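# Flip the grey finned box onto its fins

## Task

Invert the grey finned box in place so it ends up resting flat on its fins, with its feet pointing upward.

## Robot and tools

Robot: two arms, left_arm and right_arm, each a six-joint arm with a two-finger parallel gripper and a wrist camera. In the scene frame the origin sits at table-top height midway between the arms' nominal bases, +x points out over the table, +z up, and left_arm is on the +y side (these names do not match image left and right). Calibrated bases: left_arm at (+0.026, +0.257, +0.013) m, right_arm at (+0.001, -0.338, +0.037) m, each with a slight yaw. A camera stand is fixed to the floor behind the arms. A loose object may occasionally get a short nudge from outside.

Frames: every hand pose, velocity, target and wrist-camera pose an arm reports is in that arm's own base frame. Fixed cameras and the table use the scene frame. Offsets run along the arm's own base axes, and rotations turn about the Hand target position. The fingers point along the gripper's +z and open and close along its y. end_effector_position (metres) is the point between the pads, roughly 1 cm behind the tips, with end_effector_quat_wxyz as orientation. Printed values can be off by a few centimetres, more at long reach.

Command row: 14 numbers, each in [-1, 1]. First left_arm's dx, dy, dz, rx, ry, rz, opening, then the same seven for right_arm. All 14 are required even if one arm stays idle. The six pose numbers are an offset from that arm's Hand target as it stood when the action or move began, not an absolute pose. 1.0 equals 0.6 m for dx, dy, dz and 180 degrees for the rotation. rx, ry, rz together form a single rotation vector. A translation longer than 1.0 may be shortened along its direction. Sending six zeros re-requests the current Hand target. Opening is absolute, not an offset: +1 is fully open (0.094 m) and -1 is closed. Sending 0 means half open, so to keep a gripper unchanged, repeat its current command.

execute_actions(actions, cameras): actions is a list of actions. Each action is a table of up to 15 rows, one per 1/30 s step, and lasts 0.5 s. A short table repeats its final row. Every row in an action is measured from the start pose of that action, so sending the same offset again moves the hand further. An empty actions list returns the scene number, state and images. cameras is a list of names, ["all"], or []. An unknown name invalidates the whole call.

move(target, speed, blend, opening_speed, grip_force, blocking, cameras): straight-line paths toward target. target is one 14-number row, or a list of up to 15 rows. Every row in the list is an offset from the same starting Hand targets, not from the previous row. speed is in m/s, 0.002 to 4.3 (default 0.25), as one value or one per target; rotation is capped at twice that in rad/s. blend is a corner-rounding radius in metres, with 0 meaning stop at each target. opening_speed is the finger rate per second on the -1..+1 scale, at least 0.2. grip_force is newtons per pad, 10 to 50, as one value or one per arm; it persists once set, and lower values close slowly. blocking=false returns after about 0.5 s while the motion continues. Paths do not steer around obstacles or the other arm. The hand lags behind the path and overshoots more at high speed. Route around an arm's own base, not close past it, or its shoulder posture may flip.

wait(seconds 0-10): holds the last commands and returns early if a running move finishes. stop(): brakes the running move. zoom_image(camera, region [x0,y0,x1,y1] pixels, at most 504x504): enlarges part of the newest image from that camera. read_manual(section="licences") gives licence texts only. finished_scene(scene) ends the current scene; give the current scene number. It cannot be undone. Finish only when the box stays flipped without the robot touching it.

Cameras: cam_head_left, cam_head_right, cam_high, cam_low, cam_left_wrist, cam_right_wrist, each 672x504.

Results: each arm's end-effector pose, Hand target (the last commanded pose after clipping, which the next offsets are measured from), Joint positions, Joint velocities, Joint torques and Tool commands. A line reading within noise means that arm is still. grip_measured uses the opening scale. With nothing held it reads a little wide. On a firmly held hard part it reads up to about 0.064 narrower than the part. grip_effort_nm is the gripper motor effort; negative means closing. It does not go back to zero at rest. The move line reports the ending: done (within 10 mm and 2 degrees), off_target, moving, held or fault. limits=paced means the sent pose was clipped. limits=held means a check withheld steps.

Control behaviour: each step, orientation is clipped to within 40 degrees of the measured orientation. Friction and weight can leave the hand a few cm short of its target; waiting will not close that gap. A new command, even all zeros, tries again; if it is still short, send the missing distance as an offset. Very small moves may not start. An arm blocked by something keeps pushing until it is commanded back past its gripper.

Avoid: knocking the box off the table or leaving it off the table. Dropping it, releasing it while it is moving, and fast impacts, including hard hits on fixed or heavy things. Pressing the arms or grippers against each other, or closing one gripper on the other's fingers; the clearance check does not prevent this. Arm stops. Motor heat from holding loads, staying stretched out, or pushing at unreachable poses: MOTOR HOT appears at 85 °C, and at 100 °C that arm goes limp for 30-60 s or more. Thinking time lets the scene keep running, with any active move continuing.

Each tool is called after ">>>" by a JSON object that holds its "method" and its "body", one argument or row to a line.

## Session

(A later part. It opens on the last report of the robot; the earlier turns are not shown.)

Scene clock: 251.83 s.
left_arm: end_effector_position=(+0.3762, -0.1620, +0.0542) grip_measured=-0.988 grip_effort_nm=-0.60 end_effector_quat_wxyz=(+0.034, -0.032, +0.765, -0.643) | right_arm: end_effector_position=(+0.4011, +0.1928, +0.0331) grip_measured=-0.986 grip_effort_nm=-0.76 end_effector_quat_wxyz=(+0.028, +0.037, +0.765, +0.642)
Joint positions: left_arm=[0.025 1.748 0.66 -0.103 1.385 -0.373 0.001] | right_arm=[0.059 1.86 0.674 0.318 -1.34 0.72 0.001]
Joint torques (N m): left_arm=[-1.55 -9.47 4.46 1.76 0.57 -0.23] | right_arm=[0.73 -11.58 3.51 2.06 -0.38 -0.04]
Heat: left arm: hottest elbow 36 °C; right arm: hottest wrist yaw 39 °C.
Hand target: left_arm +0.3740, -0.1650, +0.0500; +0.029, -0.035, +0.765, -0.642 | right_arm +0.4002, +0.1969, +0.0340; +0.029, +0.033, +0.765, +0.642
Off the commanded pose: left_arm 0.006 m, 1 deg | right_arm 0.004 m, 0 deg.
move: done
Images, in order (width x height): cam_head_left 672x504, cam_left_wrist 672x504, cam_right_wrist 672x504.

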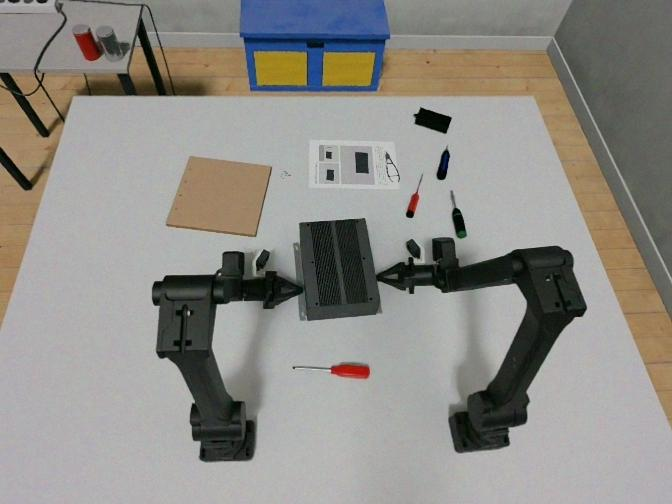

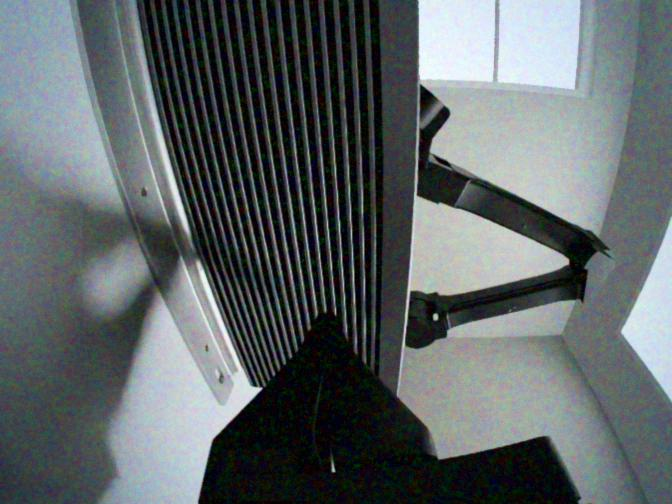

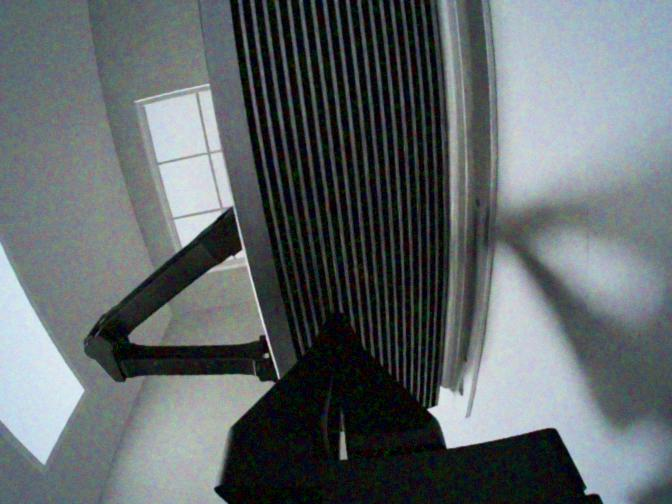

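>>> {"method": "move", "body": {
  "target": [
    [0,-0.0133,-0.0067,0,0,0,-1,0,0.0133,-0.01,0,0,0,-1],
    [-0.0678,-0.1302,-0.0067,0,0,-0.0637,-1,-0.0812,0.1375,-0.01,0,0,0.0637,-1]
  ],
  "speed": [0.03,0.05],
  "blend": [0.002,0],
  "cameras": ["cam_head_left","cam_left_wrist","cam_right_wrist"]
}}

Scene clock: 265.90 s.
left_arm: end_effector_position=(+0.3631, -0.1765, +0.0513) grip_measured=-0.988 grip_effort_nm=-0.60 end_effector_quat_wxyz=(+0.023, -0.017, +0.766, -0.642) | right_arm: end_effector_position=(+0.3974, +0.2005, +0.0328) grip_measured=-0.986 grip_effort_nm=-0.76 end_effector_quat_wxyz=(+0.039, +0.020, +0.770, +0.636)
Joint positions: left_arm=[-0.014 1.745 0.639 -0.08 1.381 -0.379 0.001] | right_arm=[0.08 1.852 0.664 0.333 -1.319 0.698 0.001]
Joint torques (N m): left_arm=[-14.56 -8.7 4.83 0.62 0.82 0.03] | right_arm=[13.8 -10.52 3.04 0.72 -1.68 -0.21]
Heat: left arm: hottest elbow 36 °C; right arm: hottest elbow 37 °C.
Hand target: left_arm +0.3333, -0.2432, +0.0460; -0.035, +0.041, +0.765, -0.642 | right_arm +0.3514, +0.2795, +0.0279; -0.036, -0.043, +0.765, +0.642
Off the commanded pose: left_arm 0.073 m, 9 deg | right_arm 0.091 m, 11 deg.
move: off_target (left_arm, right_arm)
Images, in order (width x height): cam_head_left 672x504, cam_left_wrist 672x504, cam_right_wrist 672x504.

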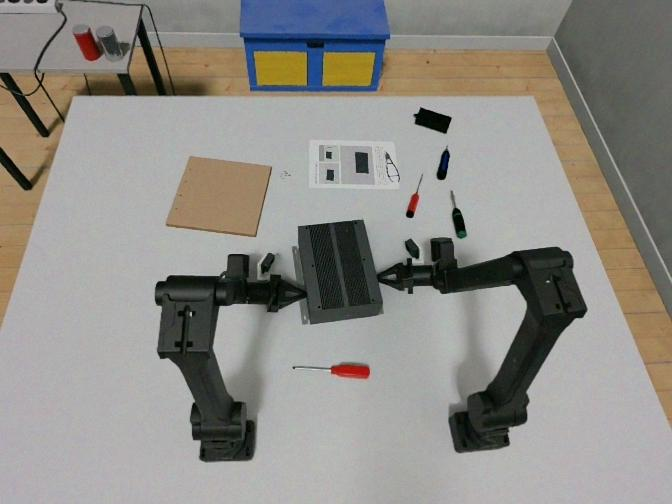

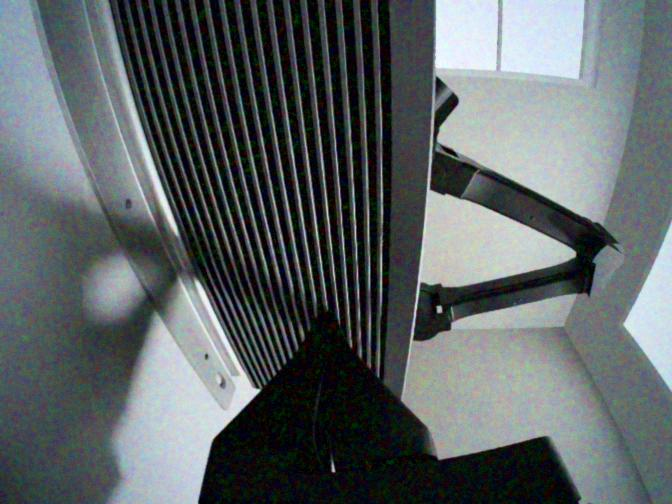

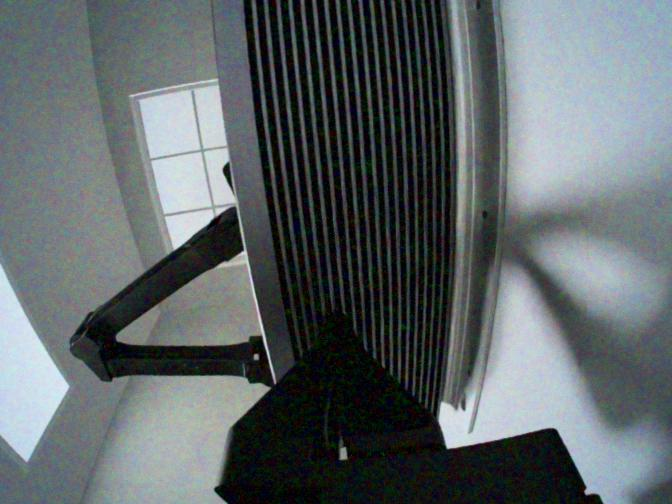

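>>> {"method": "move", "body": {
  "target": [
    [0,0,0.055,0,0,0,-1,0,0,0.055,0,0,0,-1],
    [0.0222,-0.0037,0.1417,0,0,-0.0022,-1,0.0212,0.011,0.1417,0,0,0.0016,-1]
  ],
  "speed": 0.06,
  "blend": [0.01,0],
  "cameras": ["cam_head_left","cam_left_wrist","cam_right_wrist"]
}}

Scene clock: 306.87 s.
left_arm: end_effector_position=(+0.3074, -0.2116, +0.0768) grip_measured=-0.988 grip_effort_nm=-0.60 end_effector_quat_wxyz=(-0.088, -0.045, +0.781, -0.616) | right_arm: end_effector_position=(+0.4109, +0.1982, +0.0679) grip_measured=-0.986 grip_effort_nm=-0.76 end_effector_quat_wxyz=(+0.025, +0.059, +0.792, +0.607)
Joint positions: left_arm=[-0.13 1.597 0.611 -0.39 1.339 -0.398 0.001] | right_arm=[0.081 1.716 0.714 0.054 -1.244 0.682 0.001]
Joint torques (N m): left_arm=[-6.3 -12.86 13.52 2.54 2.63 -0.15] | right_arm=[14.45 -16.09 5.33 0.7 -5.11 -0.06]
Heat: left arm: hottest elbow 36 °C; right arm: hottest wrist yaw 37 °C.
Hand target: left_arm +0.3467, -0.2455, +0.1311; -0.037, +0.044, +0.765, -0.642 | right_arm +0.3641, +0.2860, +0.1131; -0.037, -0.045, +0.765, +0.642
Off the commanded pose: left_arm 0.075 m, 12 deg | right_arm 0.109 m, 15 deg.
move: off_target (left_arm, right_arm)
Images, in order (width x height): cam_head_left 672x504, cam_left_wrist 672x504, cam_right_wrist 672x504.

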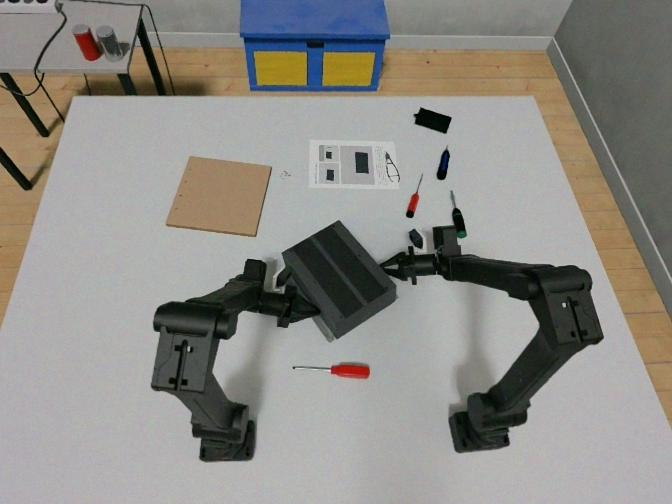

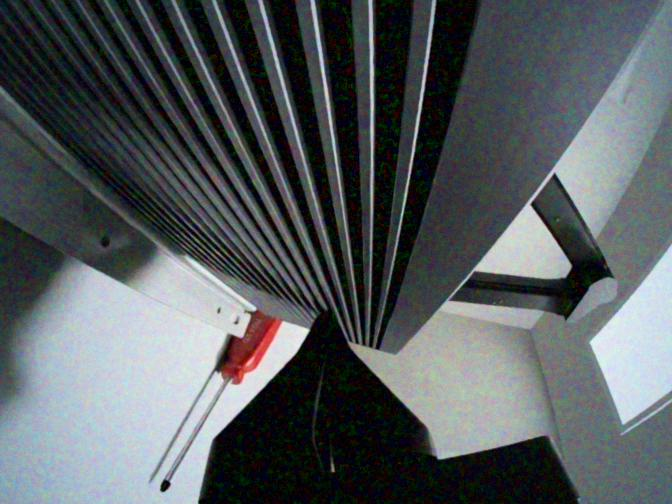

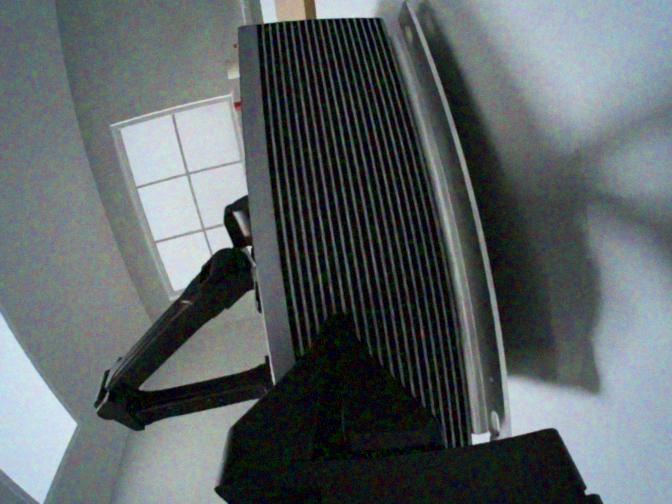

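>>> {"method": "move", "body": {
  "target": [0,0,-0.12,0,0,0,-1,0,0,-0.125,0,0,0,-1],
  "speed": 0.06,
  "cameras": ["cam_head_left","cam_left_wrist","cam_right_wrist","cam_low"]
}}

Scene clock: 344.93 s.
left_arm: end_effector_position=(+0.3115, -0.2123, +0.0520) grip_measured=-0.988 grip_effort_nm=-0.60 end_effector_quat_wxyz=(-0.073, -0.022, +0.761, -0.644) | right_arm: end_effector_position=(+0.4189, +0.2003, +0.0344) grip_measured=-0.986 grip_effort_nm=-0.76 end_effector_quat_wxyz=(+0.049, +0.024, +0.784, +0.618)
Joint positions: left_arm=[-0.124 1.718 0.598 -0.21 1.407 -0.387 0.001] | right_arm=[0.081 1.845 0.724 0.222 -1.27 0.645 0.001]
Joint torques (N m): left_arm=[-7 -7.36 11.59 3.88 -0.11 -0.17] | right_arm=[13.27 -11.52 2.62 1.43 -3.74 0.06]
Heat: left arm: hottest elbow 45 °C; right arm: hottest wrist yaw 76 °C.
Hand target: left_arm +0.3466, -0.2453, +0.0589; -0.038, +0.044, +0.765, -0.642 | right_arm +0.3641, +0.2860, +0.0380; -0.037, -0.045, +0.765, +0.642
Off the commanded pose: left_arm 0.049 m, 9 deg | right_arm 0.102 m, 13 deg.
move: off_target (left_arm, right_arm)
Images, in order (width x height): cam_head_left 672x504, cam_low 672x504, cam_left_wrist 672x504, cam_right_wrist 672x504.

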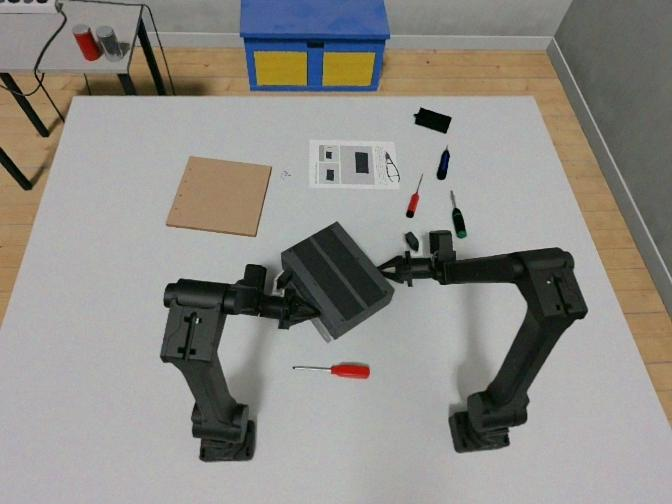

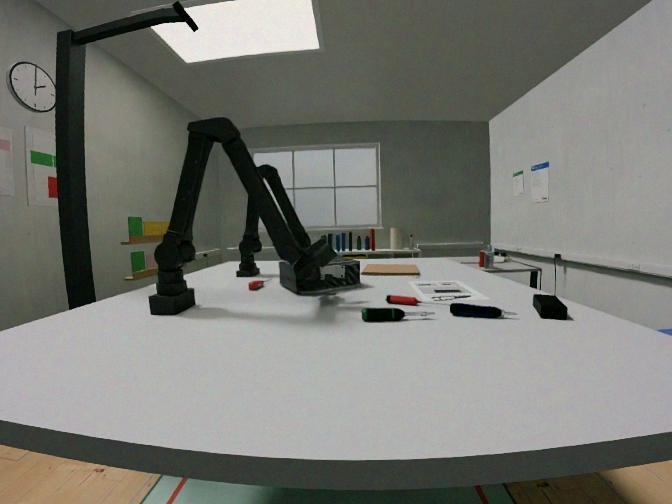

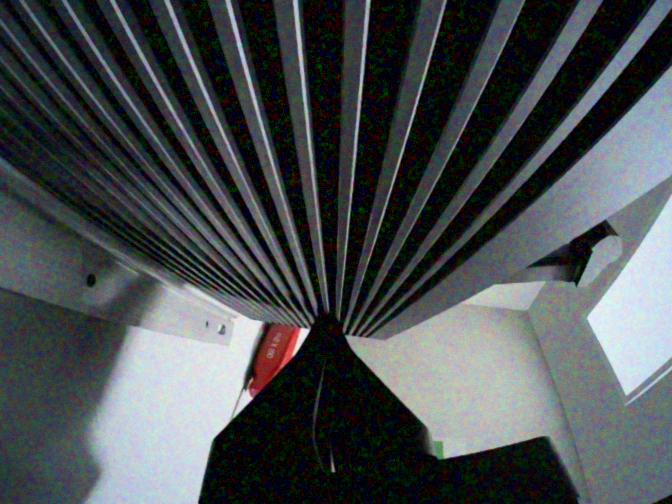

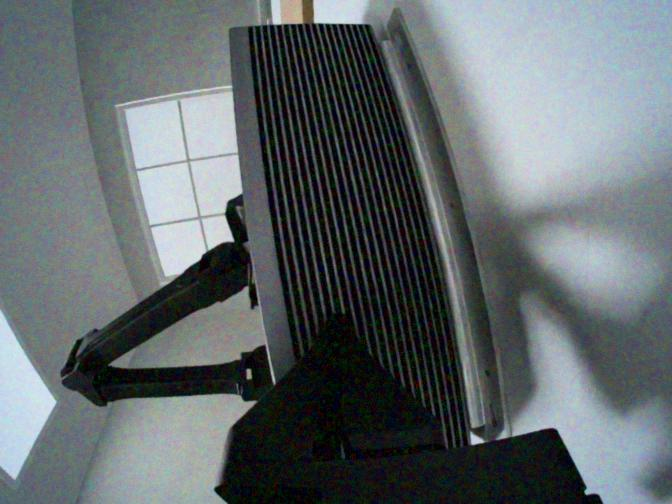

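>>> {"method": "move", "body": {
  "target": [
    [-0.0585,0.055,-0.0067,0,0,0.0659,-1,0.0913,-0.1428,-0.003,0,0,-0.0653,-1],
    [-0.0585,0.2088,0,0,0,0.0659,-1,0.0913,-0.2433,0,0,0,-0.0653,-1]
  ],
  "speed": [0.1,0.15],
  "blend": [0.005,0],
  "cameras": ["cam_head_left","cam_left_wrist","cam_right_wrist"]
}}

Scene clock: 356.40 s.
left_arm: end_effector_position=(+0.3040, -0.1232, +0.0614) grip_measured=-0.988 grip_effort_nm=-0.60 end_effector_quat_wxyz=(+0.028, -0.037, +0.765, -0.643) | right_arm: end_effector_position=(+0.4069, +0.1454, +0.0373) grip_measured=-0.986 grip_effort_nm=-0.76 end_effector_quat_wxyz=(+0.019, +0.036, +0.764, +0.644)
Joint positions: left_arm=[0.165 1.708 0.628 -0.889 1.383 0.4 0.001] | right_arm=[-0.064 1.872 0.823 -0.451 -1.399 0.089 0.001]
Joint torques (N m): left_arm=[-0.44 -6.59 5.68 -0.35 0.57 0.05] | right_arm=[-1.67 -11.46 6.08 0.18 -0.59 -0.24]
Heat: left arm: hottest elbow 44 °C; right arm: hottest wrist yaw 66 °C.
Hand target: left_arm +0.3116, -0.1201, +0.0589; +0.029, -0.035, +0.765, -0.642 | right_arm +0.4189, +0.1401, +0.0380; +0.028, +0.033, +0.765, +0.642
Off the commanded pose: left_arm 0.009 m, 0 deg | right_arm 0.013 m, 1 deg.
move: off_target (right_arm)
Images, in order (width x height): cam_head_left 672x504, cam_left_wrist 672x504, cam_right_wrist 672x504.

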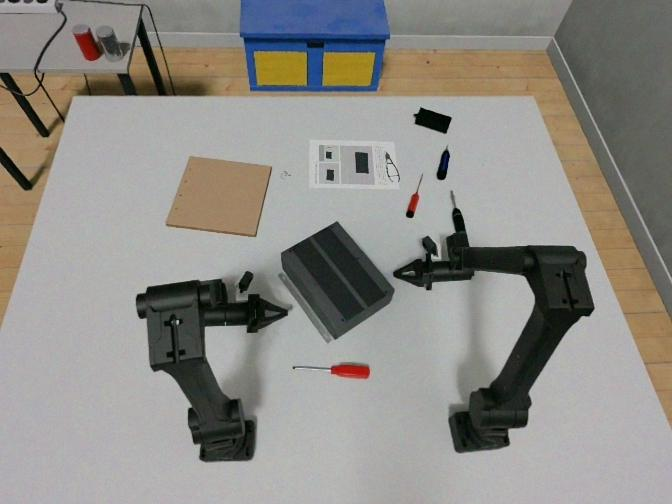

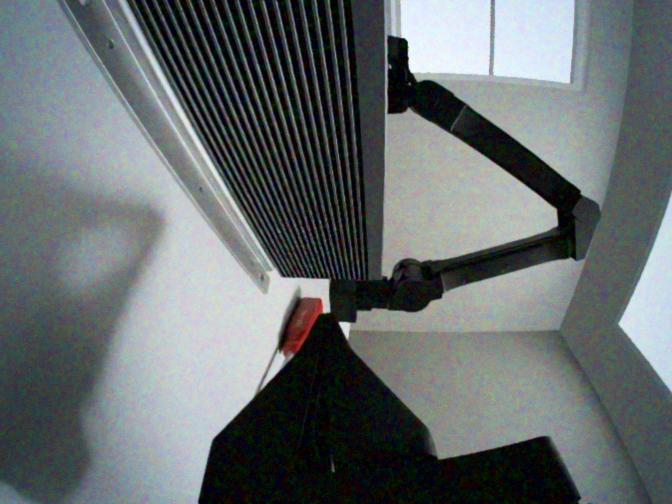

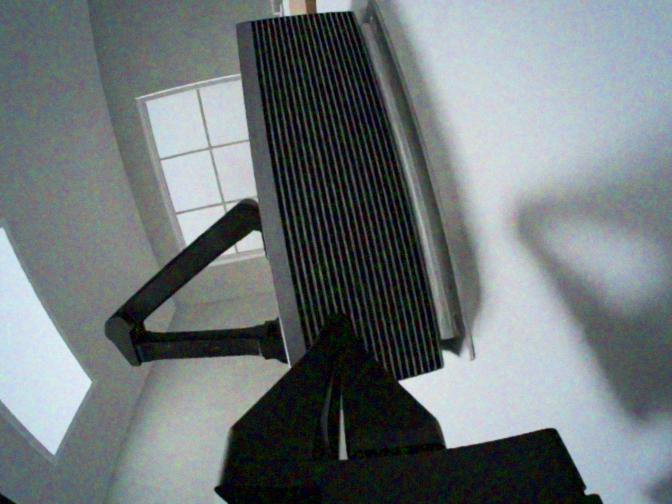

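>>> {"method": "move", "body": {
  "target": [
    [0.214,0.0585,-0.015,0,0,0,-1,-0.0482,0,0,0,0,0,-1],
    [0.2307,-0.0082,-0.015,0,0,0,-1,-0.0565,0.0998,0,0,0,0,-1],
    [0.2807,-0.0415,-0.015,0,0,0,-1,-0.1232,0.2032,0,0,0,0,-1]
  ],
  "speed": [0.2,0.08,0.06],
  "blend": [0.01,0.005,0],
  "cameras": ["cam_head_left","cam_left_wrist","cam_right_wrist"]
}}

Scene clock: 389.20 s.
left_arm: end_effector_position=(+0.4957, -0.1085, +0.0520) grip_measured=-0.988 grip_effort_nm=-0.60 end_effector_quat_wxyz=(+0.063, -0.049, +0.770, -0.634) | right_arm: end_effector_position=(+0.3381, +0.2405, +0.0333) grip_measured=-0.986 grip_effort_nm=-0.76 end_effector_quat_wxyz=(+0.022, +0.059, +0.766, +0.639)
Joint positions: left_arm=[0.129 1.944 1.039 -0.49 1.377 -0.144 0.001] | right_arm=[0.219 1.845 0.466 0.86 -1.196 1.124 0.001]
Joint torques (N m): left_arm=[-6.77 -14.33 4.34 0.85 1.36 -0.24] | right_arm=[3.19 -8.06 4.9 2.93 0.5 0]
Heat: left arm: hottest elbow 40 °C; right arm: hottest wrist yaw 45 °C.
Hand target: left_arm +0.4800, -0.1450, +0.0499; +0.029, -0.035, +0.765, -0.642 | right_arm +0.3449, +0.2620, +0.0381; +0.028, +0.033, +0.765, +0.642
Off the commanded pose: left_arm 0.040 m, 4 deg | right_arm 0.023 m, 3 deg.
move: off_target (left_arm, right_arm)
Images, in order (width x height): cam_head_left 672x504, cam_left_wrist 672x504, cam_right_wrist 672x504.

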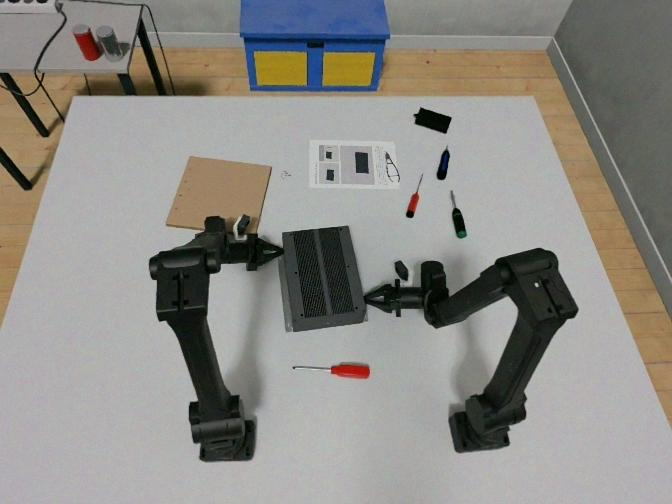

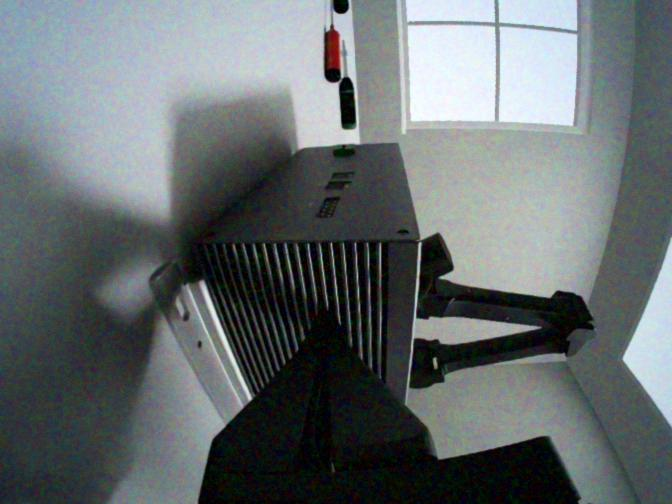

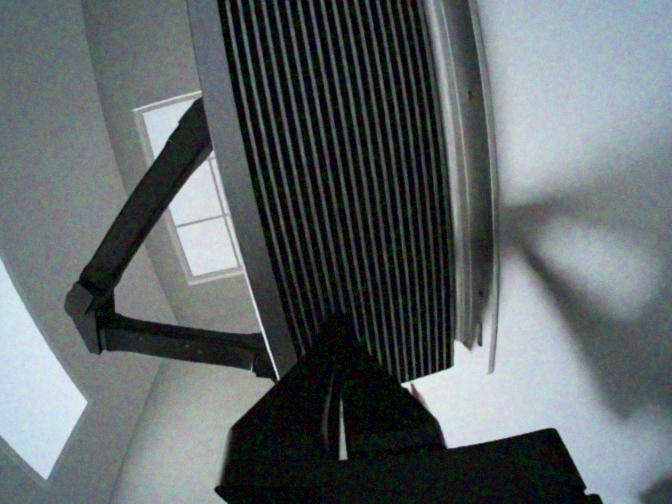

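>>> {"method": "move", "body": {
  "target": [0,-0.07,0,0,0,0,-1,0,0.015,0,0,0,0,-1],
  "speed": 0.05,
  "cameras": ["cam_head_left"]
}}

Scene clock: 398.77 s.
left_arm: end_effector_position=(+0.5137, -0.1204, +0.0530) grip_measured=-0.988 grip_effort_nm=-0.60 end_effector_quat_wxyz=(+0.089, -0.066, +0.771, -0.627) | right_arm: end_effector_position=(+0.3319, +0.2514, +0.0334) grip_measured=-0.986 grip_effort_nm=-0.76 end_effector_quat_wxyz=(+0.014, +0.054, +0.766, +0.640)
Joint positions: left_arm=[0.097 1.927 0.971 -0.047 1.334 -0.527 0.001] | right_arm=[0.252 1.85 0.463 0.891 -1.184 1.153 0.001]
Joint torques (N m): left_arm=[-10.81 -14.92 3.02 1.1 1.74 -0.24] | right_arm=[2.84 -9.11 5.57 2.96 1.04 -0.03]
Heat: left arm: hottest elbow 39 °C; right arm: hottest wrist yaw 44 °C.
Hand target: left_arm +0.4800, -0.1870, +0.0499; +0.029, -0.035, +0.765, -0.642 | right_arm +0.3449, +0.2710, +0.0380; +0.028, +0.033, +0.765, +0.642
Off the commanded pose: left_arm 0.075 m, 8 deg | right_arm 0.024 m, 3 deg.
move: off_target (left_arm, right_arm)
Images, in order (width x height): cam_head_left 672x504.

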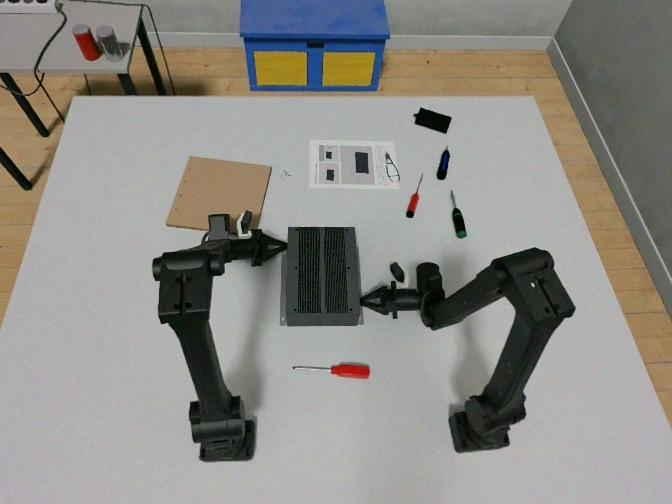

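>>> {"method": "move", "body": {
  "target": [
    [0.0417,0.1133,0,0,0,0,-1,-0.0198,-0.0317,0,0,0,0,-1],
    [0.0417,0.1867,0,0,0,0,-1,-0.01,-0.11,0,0,0,0,-1],
    [-0.2083,0.17,-0.0033,0,0,0,-1,-0.0098,-0.11,-0.0083,0,0,0,-1],
    [-0.2083,0.09,-0.0033,0,0,0,-1,-0.0098,-0.0317,-0.0083,0,0,0,-1]
  ],
  "speed": [0.1,0.15,0.2,0.06],
  "blend": [0.003,0.01,0.01,0],
  "cameras": ["cam_head_left","cam_left_wrist","cam_right_wrist"]
}}

Scene clock: 420.23 s.
left_arm: end_effector_position=(+0.3567, -0.1200, +0.0450) grip_measured=-0.988 grip_effort_nm=-0.60 end_effector_quat_wxyz=(+0.034, -0.050, +0.764, -0.643) | right_arm: end_effector_position=(+0.3343, +0.2453, +0.0319) grip_measured=-0.986 grip_effort_nm=-0.76 end_effector_quat_wxyz=(+0.026, +0.041, +0.767, +0.640)
Joint positions: left_arm=[0.15 1.797 0.719 -0.673 1.395 0.17 0.001] | right_arm=[0.233 1.852 0.466 0.87 -1.198 1.097 0.001]
Joint torques (N m): left_arm=[-3.84 -10.87 4.23 1.05 0.77 -0.22] | right_arm=[0.38 -8.53 3.74 2.41 -0.2 -0.05]
Heat: left arm: hottest elbow 38 °C; right arm: hottest wrist yaw 42 °C.
Hand target: left_arm +0.3549, -0.1330, +0.0479; +0.029, -0.035, +0.765, -0.642 | right_arm +0.3390, +0.2519, +0.0330; +0.028, +0.033, +0.765, +0.642
Off the commanded pose: left_arm 0.013 m, 2 deg | right_arm 0.008 m, 1 deg.
move: off_target (left_arm)
Images, in order (width x height): cam_head_left 672x504, cam_left_wrist 672x504, cam_right_wrist 672x504.

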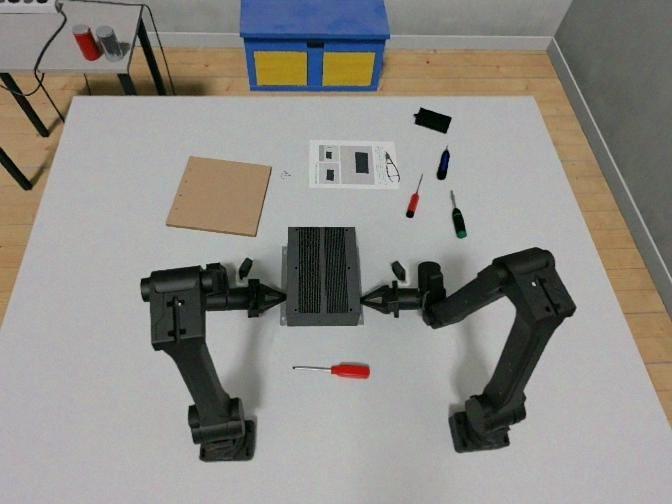

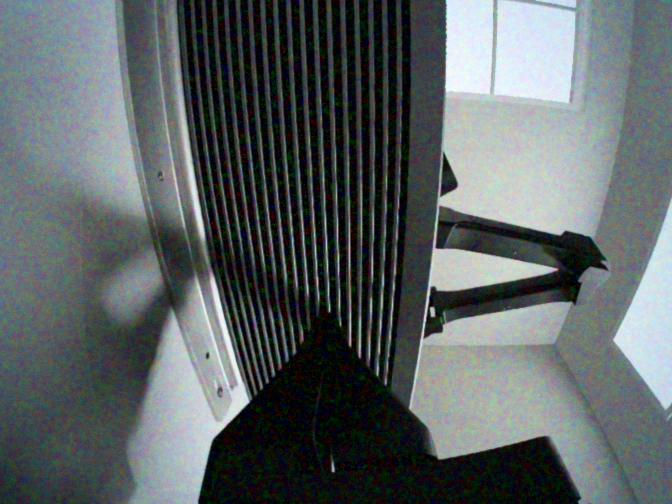

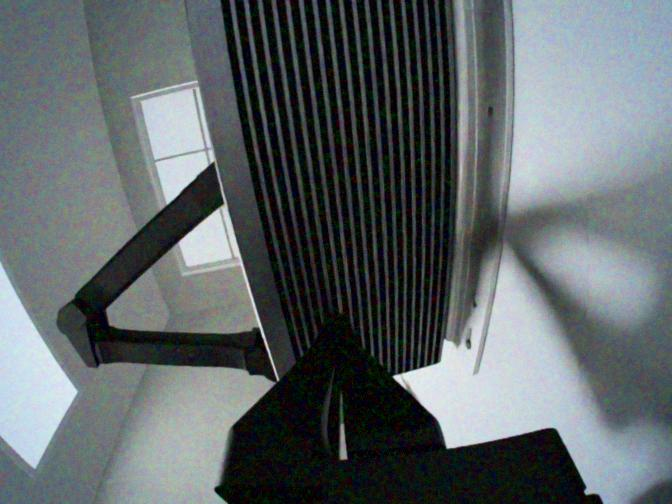

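>>> {"method": "move", "body": {
  "target": [
    [0,0.005,0,0,0,0,-1,0.0133,-0.0198,0,0,0,0,-1],
    [0,-0.005,0,0,0,0,-1,0.0133,0.003,0,0,0,0,-1],
    [-0.0407,-0.083,0,0,0,-0.0525,-1,-0.0655,0.0807,0,0,0,0.0525,-1]
  ],
  "speed": [0.05,0.05,0.05],
  "blend": [0.003,0.002,0],
  "cameras": ["cam_head_left","cam_left_wrist","cam_right_wrist"]
}}

Scene clock: 443.37 s.
left_arm: end_effector_position=(+0.3521, -0.1257, +0.0461) grip_measured=-0.988 grip_effort_nm=-0.60 end_effector_quat_wxyz=(+0.033, -0.013, +0.778, -0.627) | right_arm: end_effector_position=(+0.3325, +0.2482, +0.0296) grip_measured=-0.986 grip_effort_nm=-0.76 end_effector_quat_wxyz=(+0.021, +0.032, +0.768, +0.639)
Joint positions: left_arm=[0.13 1.794 0.748 -0.798 1.349 0.317 0.001] | right_arm=[0.239 1.855 0.476 0.836 -1.21 1.065 0.001]
Joint torques (N m): left_arm=[-12.81 -9.11 4.07 -1.03 2.05 0] | right_arm=[10.64 -9.7 3.21 1.35 -1.15 -0.18]
Heat: left arm: hottest elbow 37 °C; right arm: hottest wrist yaw 40 °C.
Hand target: left_arm +0.3306, -0.1828, +0.0480; -0.024, +0.028, +0.765, -0.642 | right_arm +0.2999, +0.3004, +0.0331; -0.024, -0.030, +0.765, +0.643
Off the commanded pose: left_arm 0.061 m, 8 deg | right_arm 0.062 m, 9 deg.
move: off_target (left_arm, right_arm)
Images, in order (width x height): cam_head_left 672x504, cam_left_wrist 672x504, cam_right_wrist 672x504.

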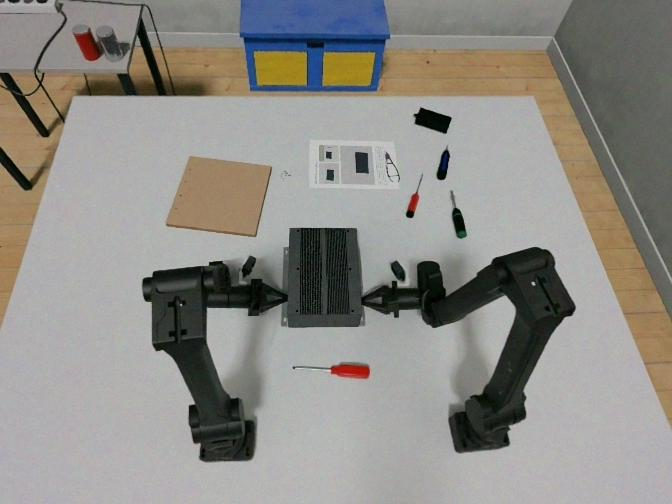

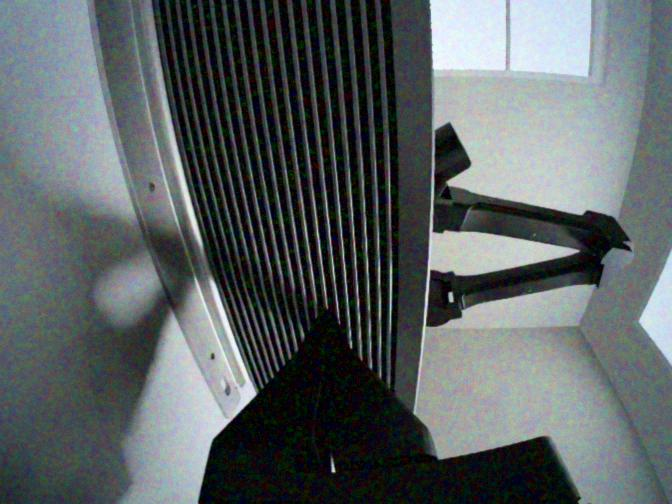

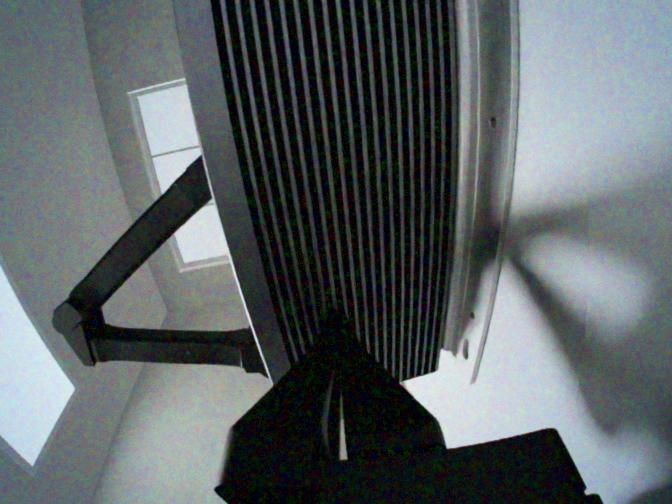

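>>> {"method": "move", "body": {
  "target": [0.008,0.0007,0.1067,0,0,0,-1,0.008,0.0002,0.1067,0,0,0,-1],
  "speed": 0.06,
  "cameras": ["cam_head_left","cam_left_wrist","cam_right_wrist"]
}}

Scene clock: 455.30 s.
left_arm: end_effector_position=(+0.3419, -0.1290, +0.0735) grip_measured=-0.988 grip_effort_nm=-0.60 end_effector_quat_wxyz=(+0.002, -0.020, +0.786, -0.618) | right_arm: end_effector_position=(+0.3048, +0.2485, +0.0577) grip_measured=-0.986 grip_effort_nm=-0.76 end_effector_quat_wxyz=(-0.031, +0.067, +0.779, +0.622)
Joint positions: left_arm=[0.119 1.719 0.765 -0.979 1.317 0.35 0.001] | right_arm=[0.26 1.657 0.429 0.562 -1.201 1.074 0.001]
Joint torques (N m): left_arm=[-12.16 -14.33 6.53 -1.83 3.5 -0.26] | right_arm=[8.88 -11.4 8.44 2.96 -1.66 -0.11]
Heat: left arm: hottest elbow 36 °C; right arm: hottest wrist yaw 40 °C.
Hand target: left_arm +0.3353, -0.1824, +0.1120; -0.024, +0.028, +0.765, -0.642 | right_arm +0.3047, +0.3005, +0.0971; -0.024, -0.030, +0.765, +0.642
Off the commanded pose: left_arm 0.066 m, 7 deg | right_arm 0.065 m, 11 deg.
move: off_target (left_arm, right_arm)
Images, in order (width x height): cam_head_left 672x504, cam_left_wrist 672x504, cam_right_wrist 672x504.

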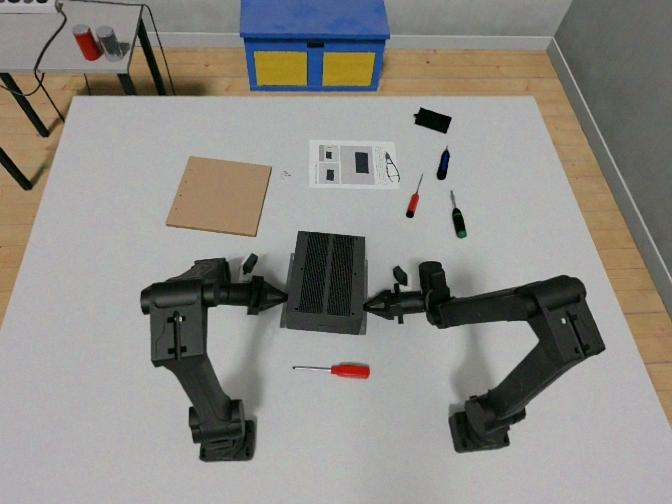

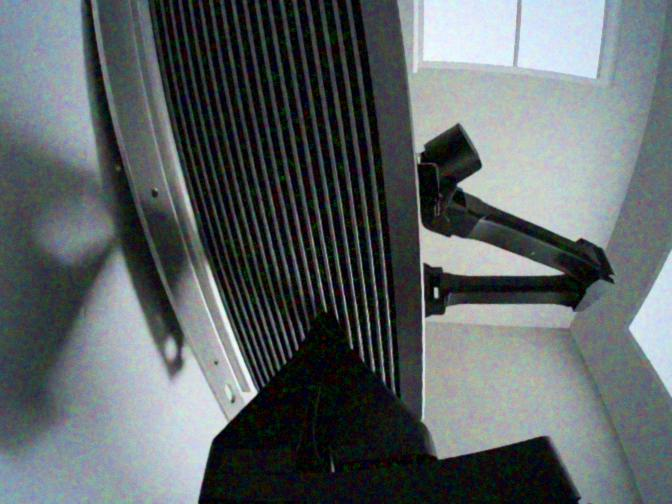

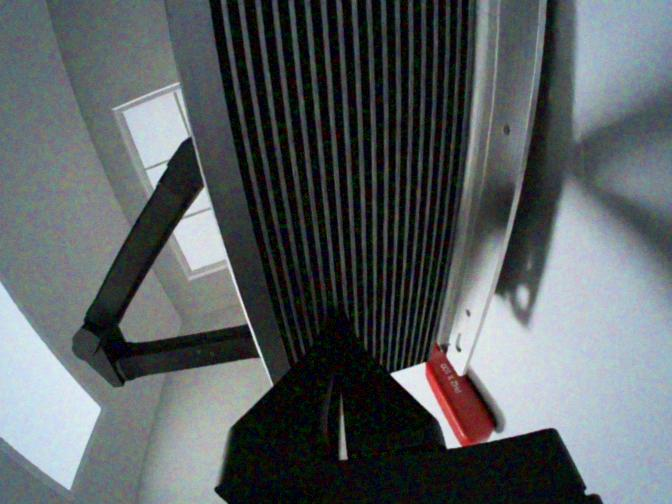

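>>> {"method": "move", "body": {
  "target": [0.003,0,0.0417,0,0,0,-1,0.06,0.002,0.0417,0,0,0,-1],
  "speed": 0.06,
  "cameras": ["cam_head_left","cam_right_wrist"]
}}

Scene clock: 465.37 s.
left_arm: end_effector_position=(+0.3452, -0.1281, +0.0895) grip_measured=-0.988 grip_effort_nm=-0.60 end_effector_quat_wxyz=(-0.002, -0.018, +0.790, -0.613) | right_arm: end_effector_position=(+0.3044, +0.2507, +0.0719) grip_measured=-0.986 grip_effort_nm=-0.76 end_effector_quat_wxyz=(-0.067, +0.075, +0.779, +0.619)
Joint positions: left_arm=[0.119 1.684 0.79 -1.05 1.302 0.36 0.001] | right_arm=[0.26 1.599 0.468 0.379 -1.236 1.051 0.001]
Joint torques (N m): left_arm=[-12.16 -15.21 6.89 -2.32 4.07 -0.27] | right_arm=[6.42 -11.22 13.63 2.78 -1.27 -0.34]
Heat: left arm: hottest wrist yaw 45 °C; right arm: hottest wrist yaw 41 °C.
Hand target: left_arm +0.3372, -0.1824, +0.1371; -0.024, +0.028, +0.765, -0.642 | right_arm +0.3406, +0.3017, +0.1221; -0.024, -0.030, +0.765, +0.642
Off the commanded pose: left_arm 0.073 m, 7 deg | right_arm 0.080 m, 13 deg.
move: off_target (left_arm, right_arm)
Images, in order (width x height): cam_head_left 672x504, cam_right_wrist 672x504.

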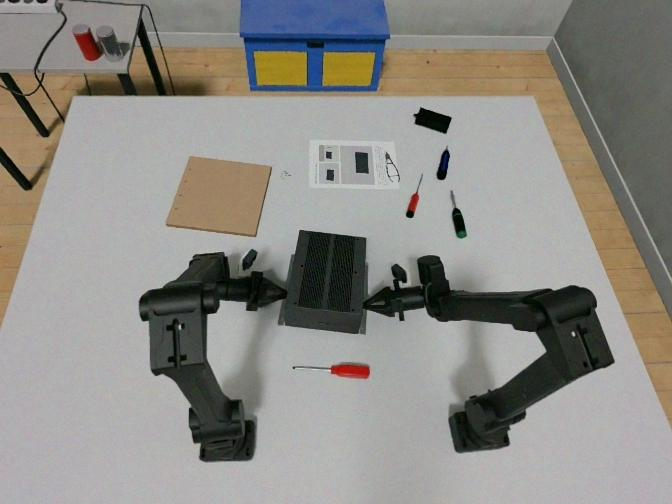

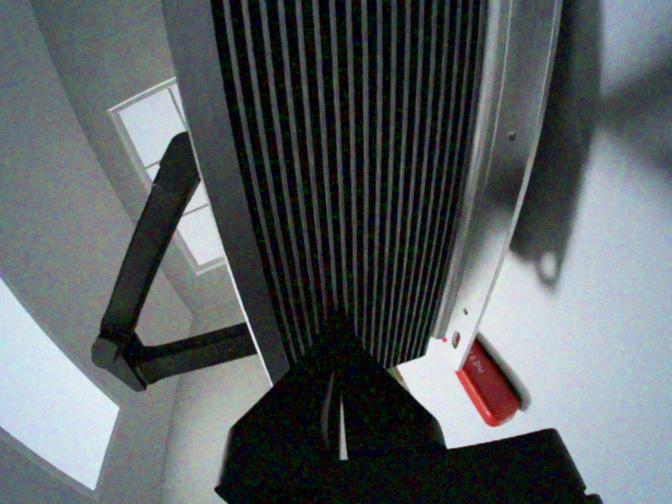

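>>> {"method": "move", "body": {
  "target": [0.04,0.0,0.0733,0,0,0,-1,0.07,0.005,0.0733,0,0,0,-1],
  "speed": 0.06,
  "cameras": ["cam_head_left","cam_left_wrist","cam_right_wrist"]
}}

Scene clock: 485.57 s.
left_arm: end_effector_position=(+0.3741, -0.1234, +0.1297) grip_measured=-0.988 grip_effort_nm=-0.60 end_effector_quat_wxyz=(-0.002, -0.023, +0.787, -0.616) | right_arm: end_effector_position=(+0.3380, +0.2526, +0.1127) grip_measured=-0.986 grip_effort_nm=-0.76 end_effector_quat_wxyz=(-0.078, +0.070, +0.773, +0.626)
Joint positions: left_arm=[0.124 1.655 0.9 -1.191 1.31 0.354 0.001] | right_arm=[0.236 1.541 0.595 0.144 -1.283 1.005 0.001]
Joint torques (N m): left_arm=[-12.22 -16.38 7.75 -2.56 3.71 -0.21] | right_arm=[6.12 -9.93 16.18 2.86 -0.31 -0.33]
Heat: left arm: hottest wrist yaw 61 °C; right arm: hottest elbow 44 °C.
Hand target: left_arm +0.3611, -0.1824, +0.1809; -0.024, +0.028, +0.766, -0.642 | right_arm +0.3826, +0.3047, +0.1661; -0.024, -0.030, +0.765, +0.642
Off the commanded pose: left_arm 0.079 m, 7 deg | right_arm 0.087 m, 13 deg.
move: off_target (left_arm, right_arm)
Images, in order (width x height): cam_head_left 672x504, cam_left_wrist 672x504, cam_right_wrist 672x504.

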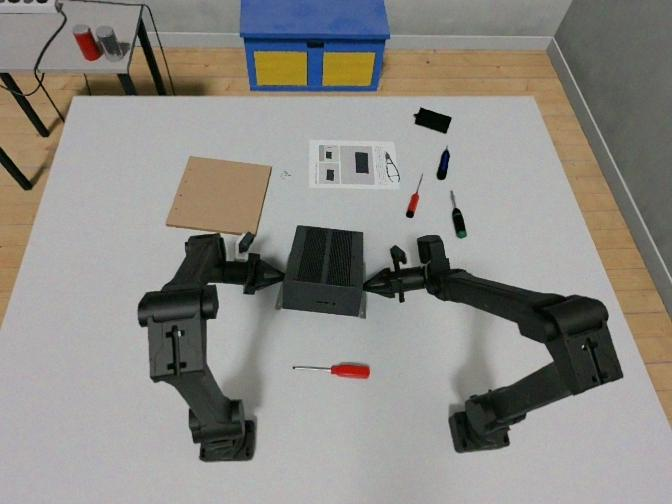

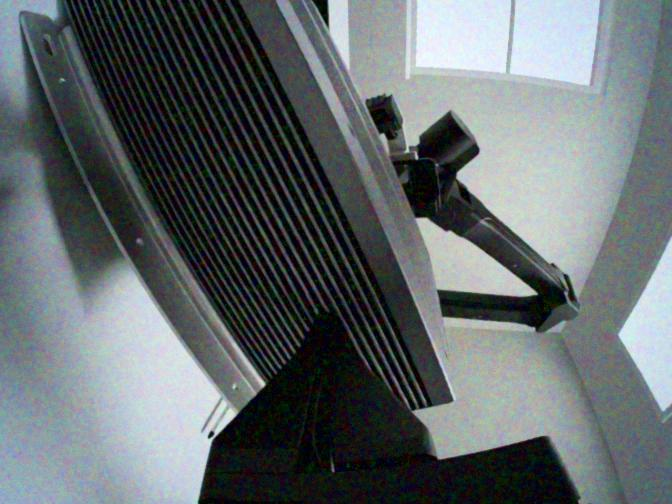

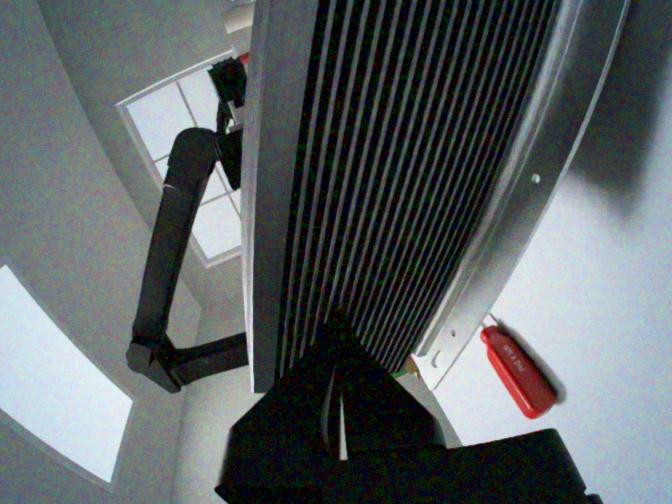

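>>> {"method": "move", "body": {
  "target": [
    [0.07,-0.0033,0.075,0,0,-0.005,-1,0.0675,0.0117,0.075,0,0,0.005,-1],
    [0.149,-0.0067,0.11,0,0,-0.0095,-1,0.143,0.0242,0.11,0,0,0.0095,-1]
  ],
  "speed": 0.07,
  "blend": [0.02,0],
  "cameras": ["cam_head_left","cam_left_wrist","cam_right_wrist","cam_low"]
}}

Scene clock: 500.77 s.
left_arm: end_effector_position=(+0.4544, -0.1148, +0.2293) grip_measured=-0.988 grip_effort_nm=-0.60 end_effector_quat_wxyz=(+0.001, -0.021, +0.775, -0.632) | right_arm: end_effector_position=(+0.4673, +0.2528, +0.1878) grip_measured=-0.986 grip_effort_nm=-0.76 end_effector_quat_wxyz=(-0.035, +0.050, +0.775, +0.629)
Joint positions: left_arm=[0.124 1.705 1.257 -1.557 1.347 0.419 0.001] | right_arm=[0.176 1.639 1.011 -0.226 -1.294 0.857 0.001]
Joint torques (N m): left_arm=[-13.22 -12.75 10.65 -1.14 1.94 0.03] | right_arm=[8.88 -13.68 14.13 2.15 -1.75 -0.22]
Heat: left arm: hottest wrist yaw 62 °C; right arm: hottest elbow 53 °C.
Hand target: left_arm +0.4505, -0.1865, +0.2471; -0.033, +0.040, +0.765, -0.642 | right_arm +0.4684, +0.3192, +0.2320; -0.034, -0.041, +0.765, +0.642
Off the commanded pose: left_arm 0.074 m, 8 deg | right_arm 0.080 m, 11 deg.
move: off_target (left_arm, right_arm)
Images, in order (width x height): cam_head_left 672x504, cam_low 672x504, cam_left_wrist 672x504, cam_right_wrist 672x504.

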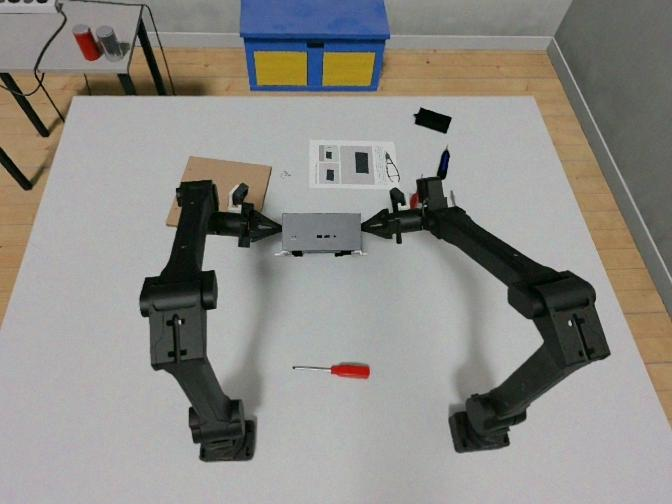

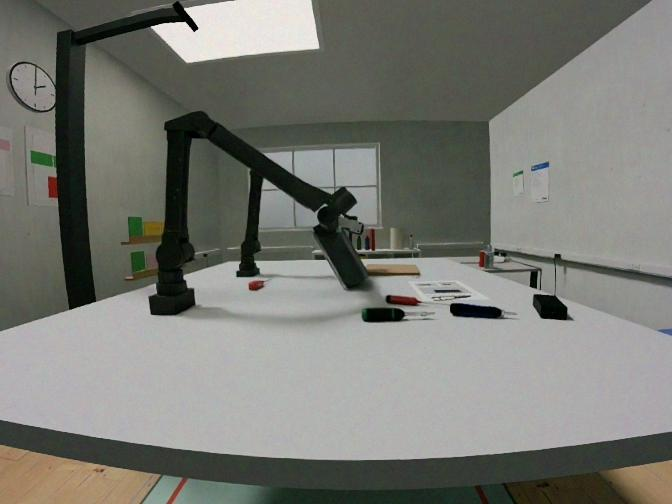

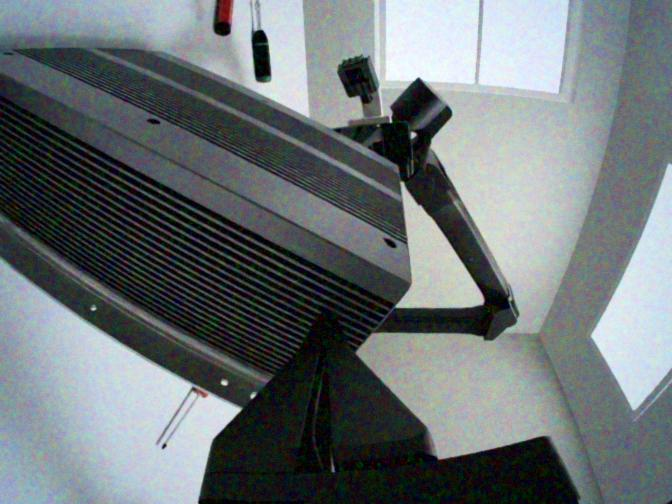

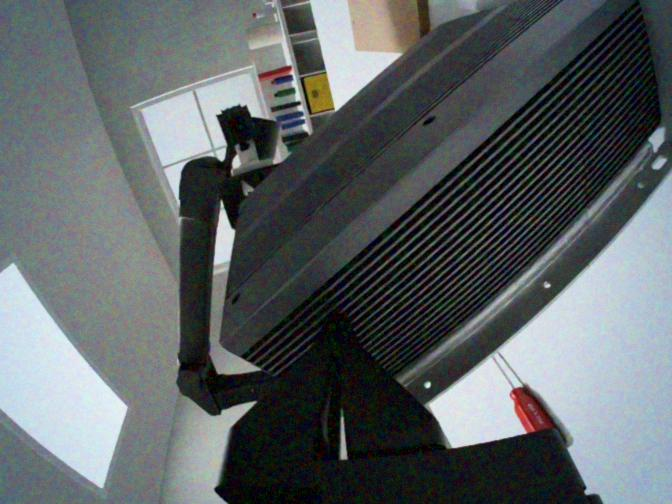

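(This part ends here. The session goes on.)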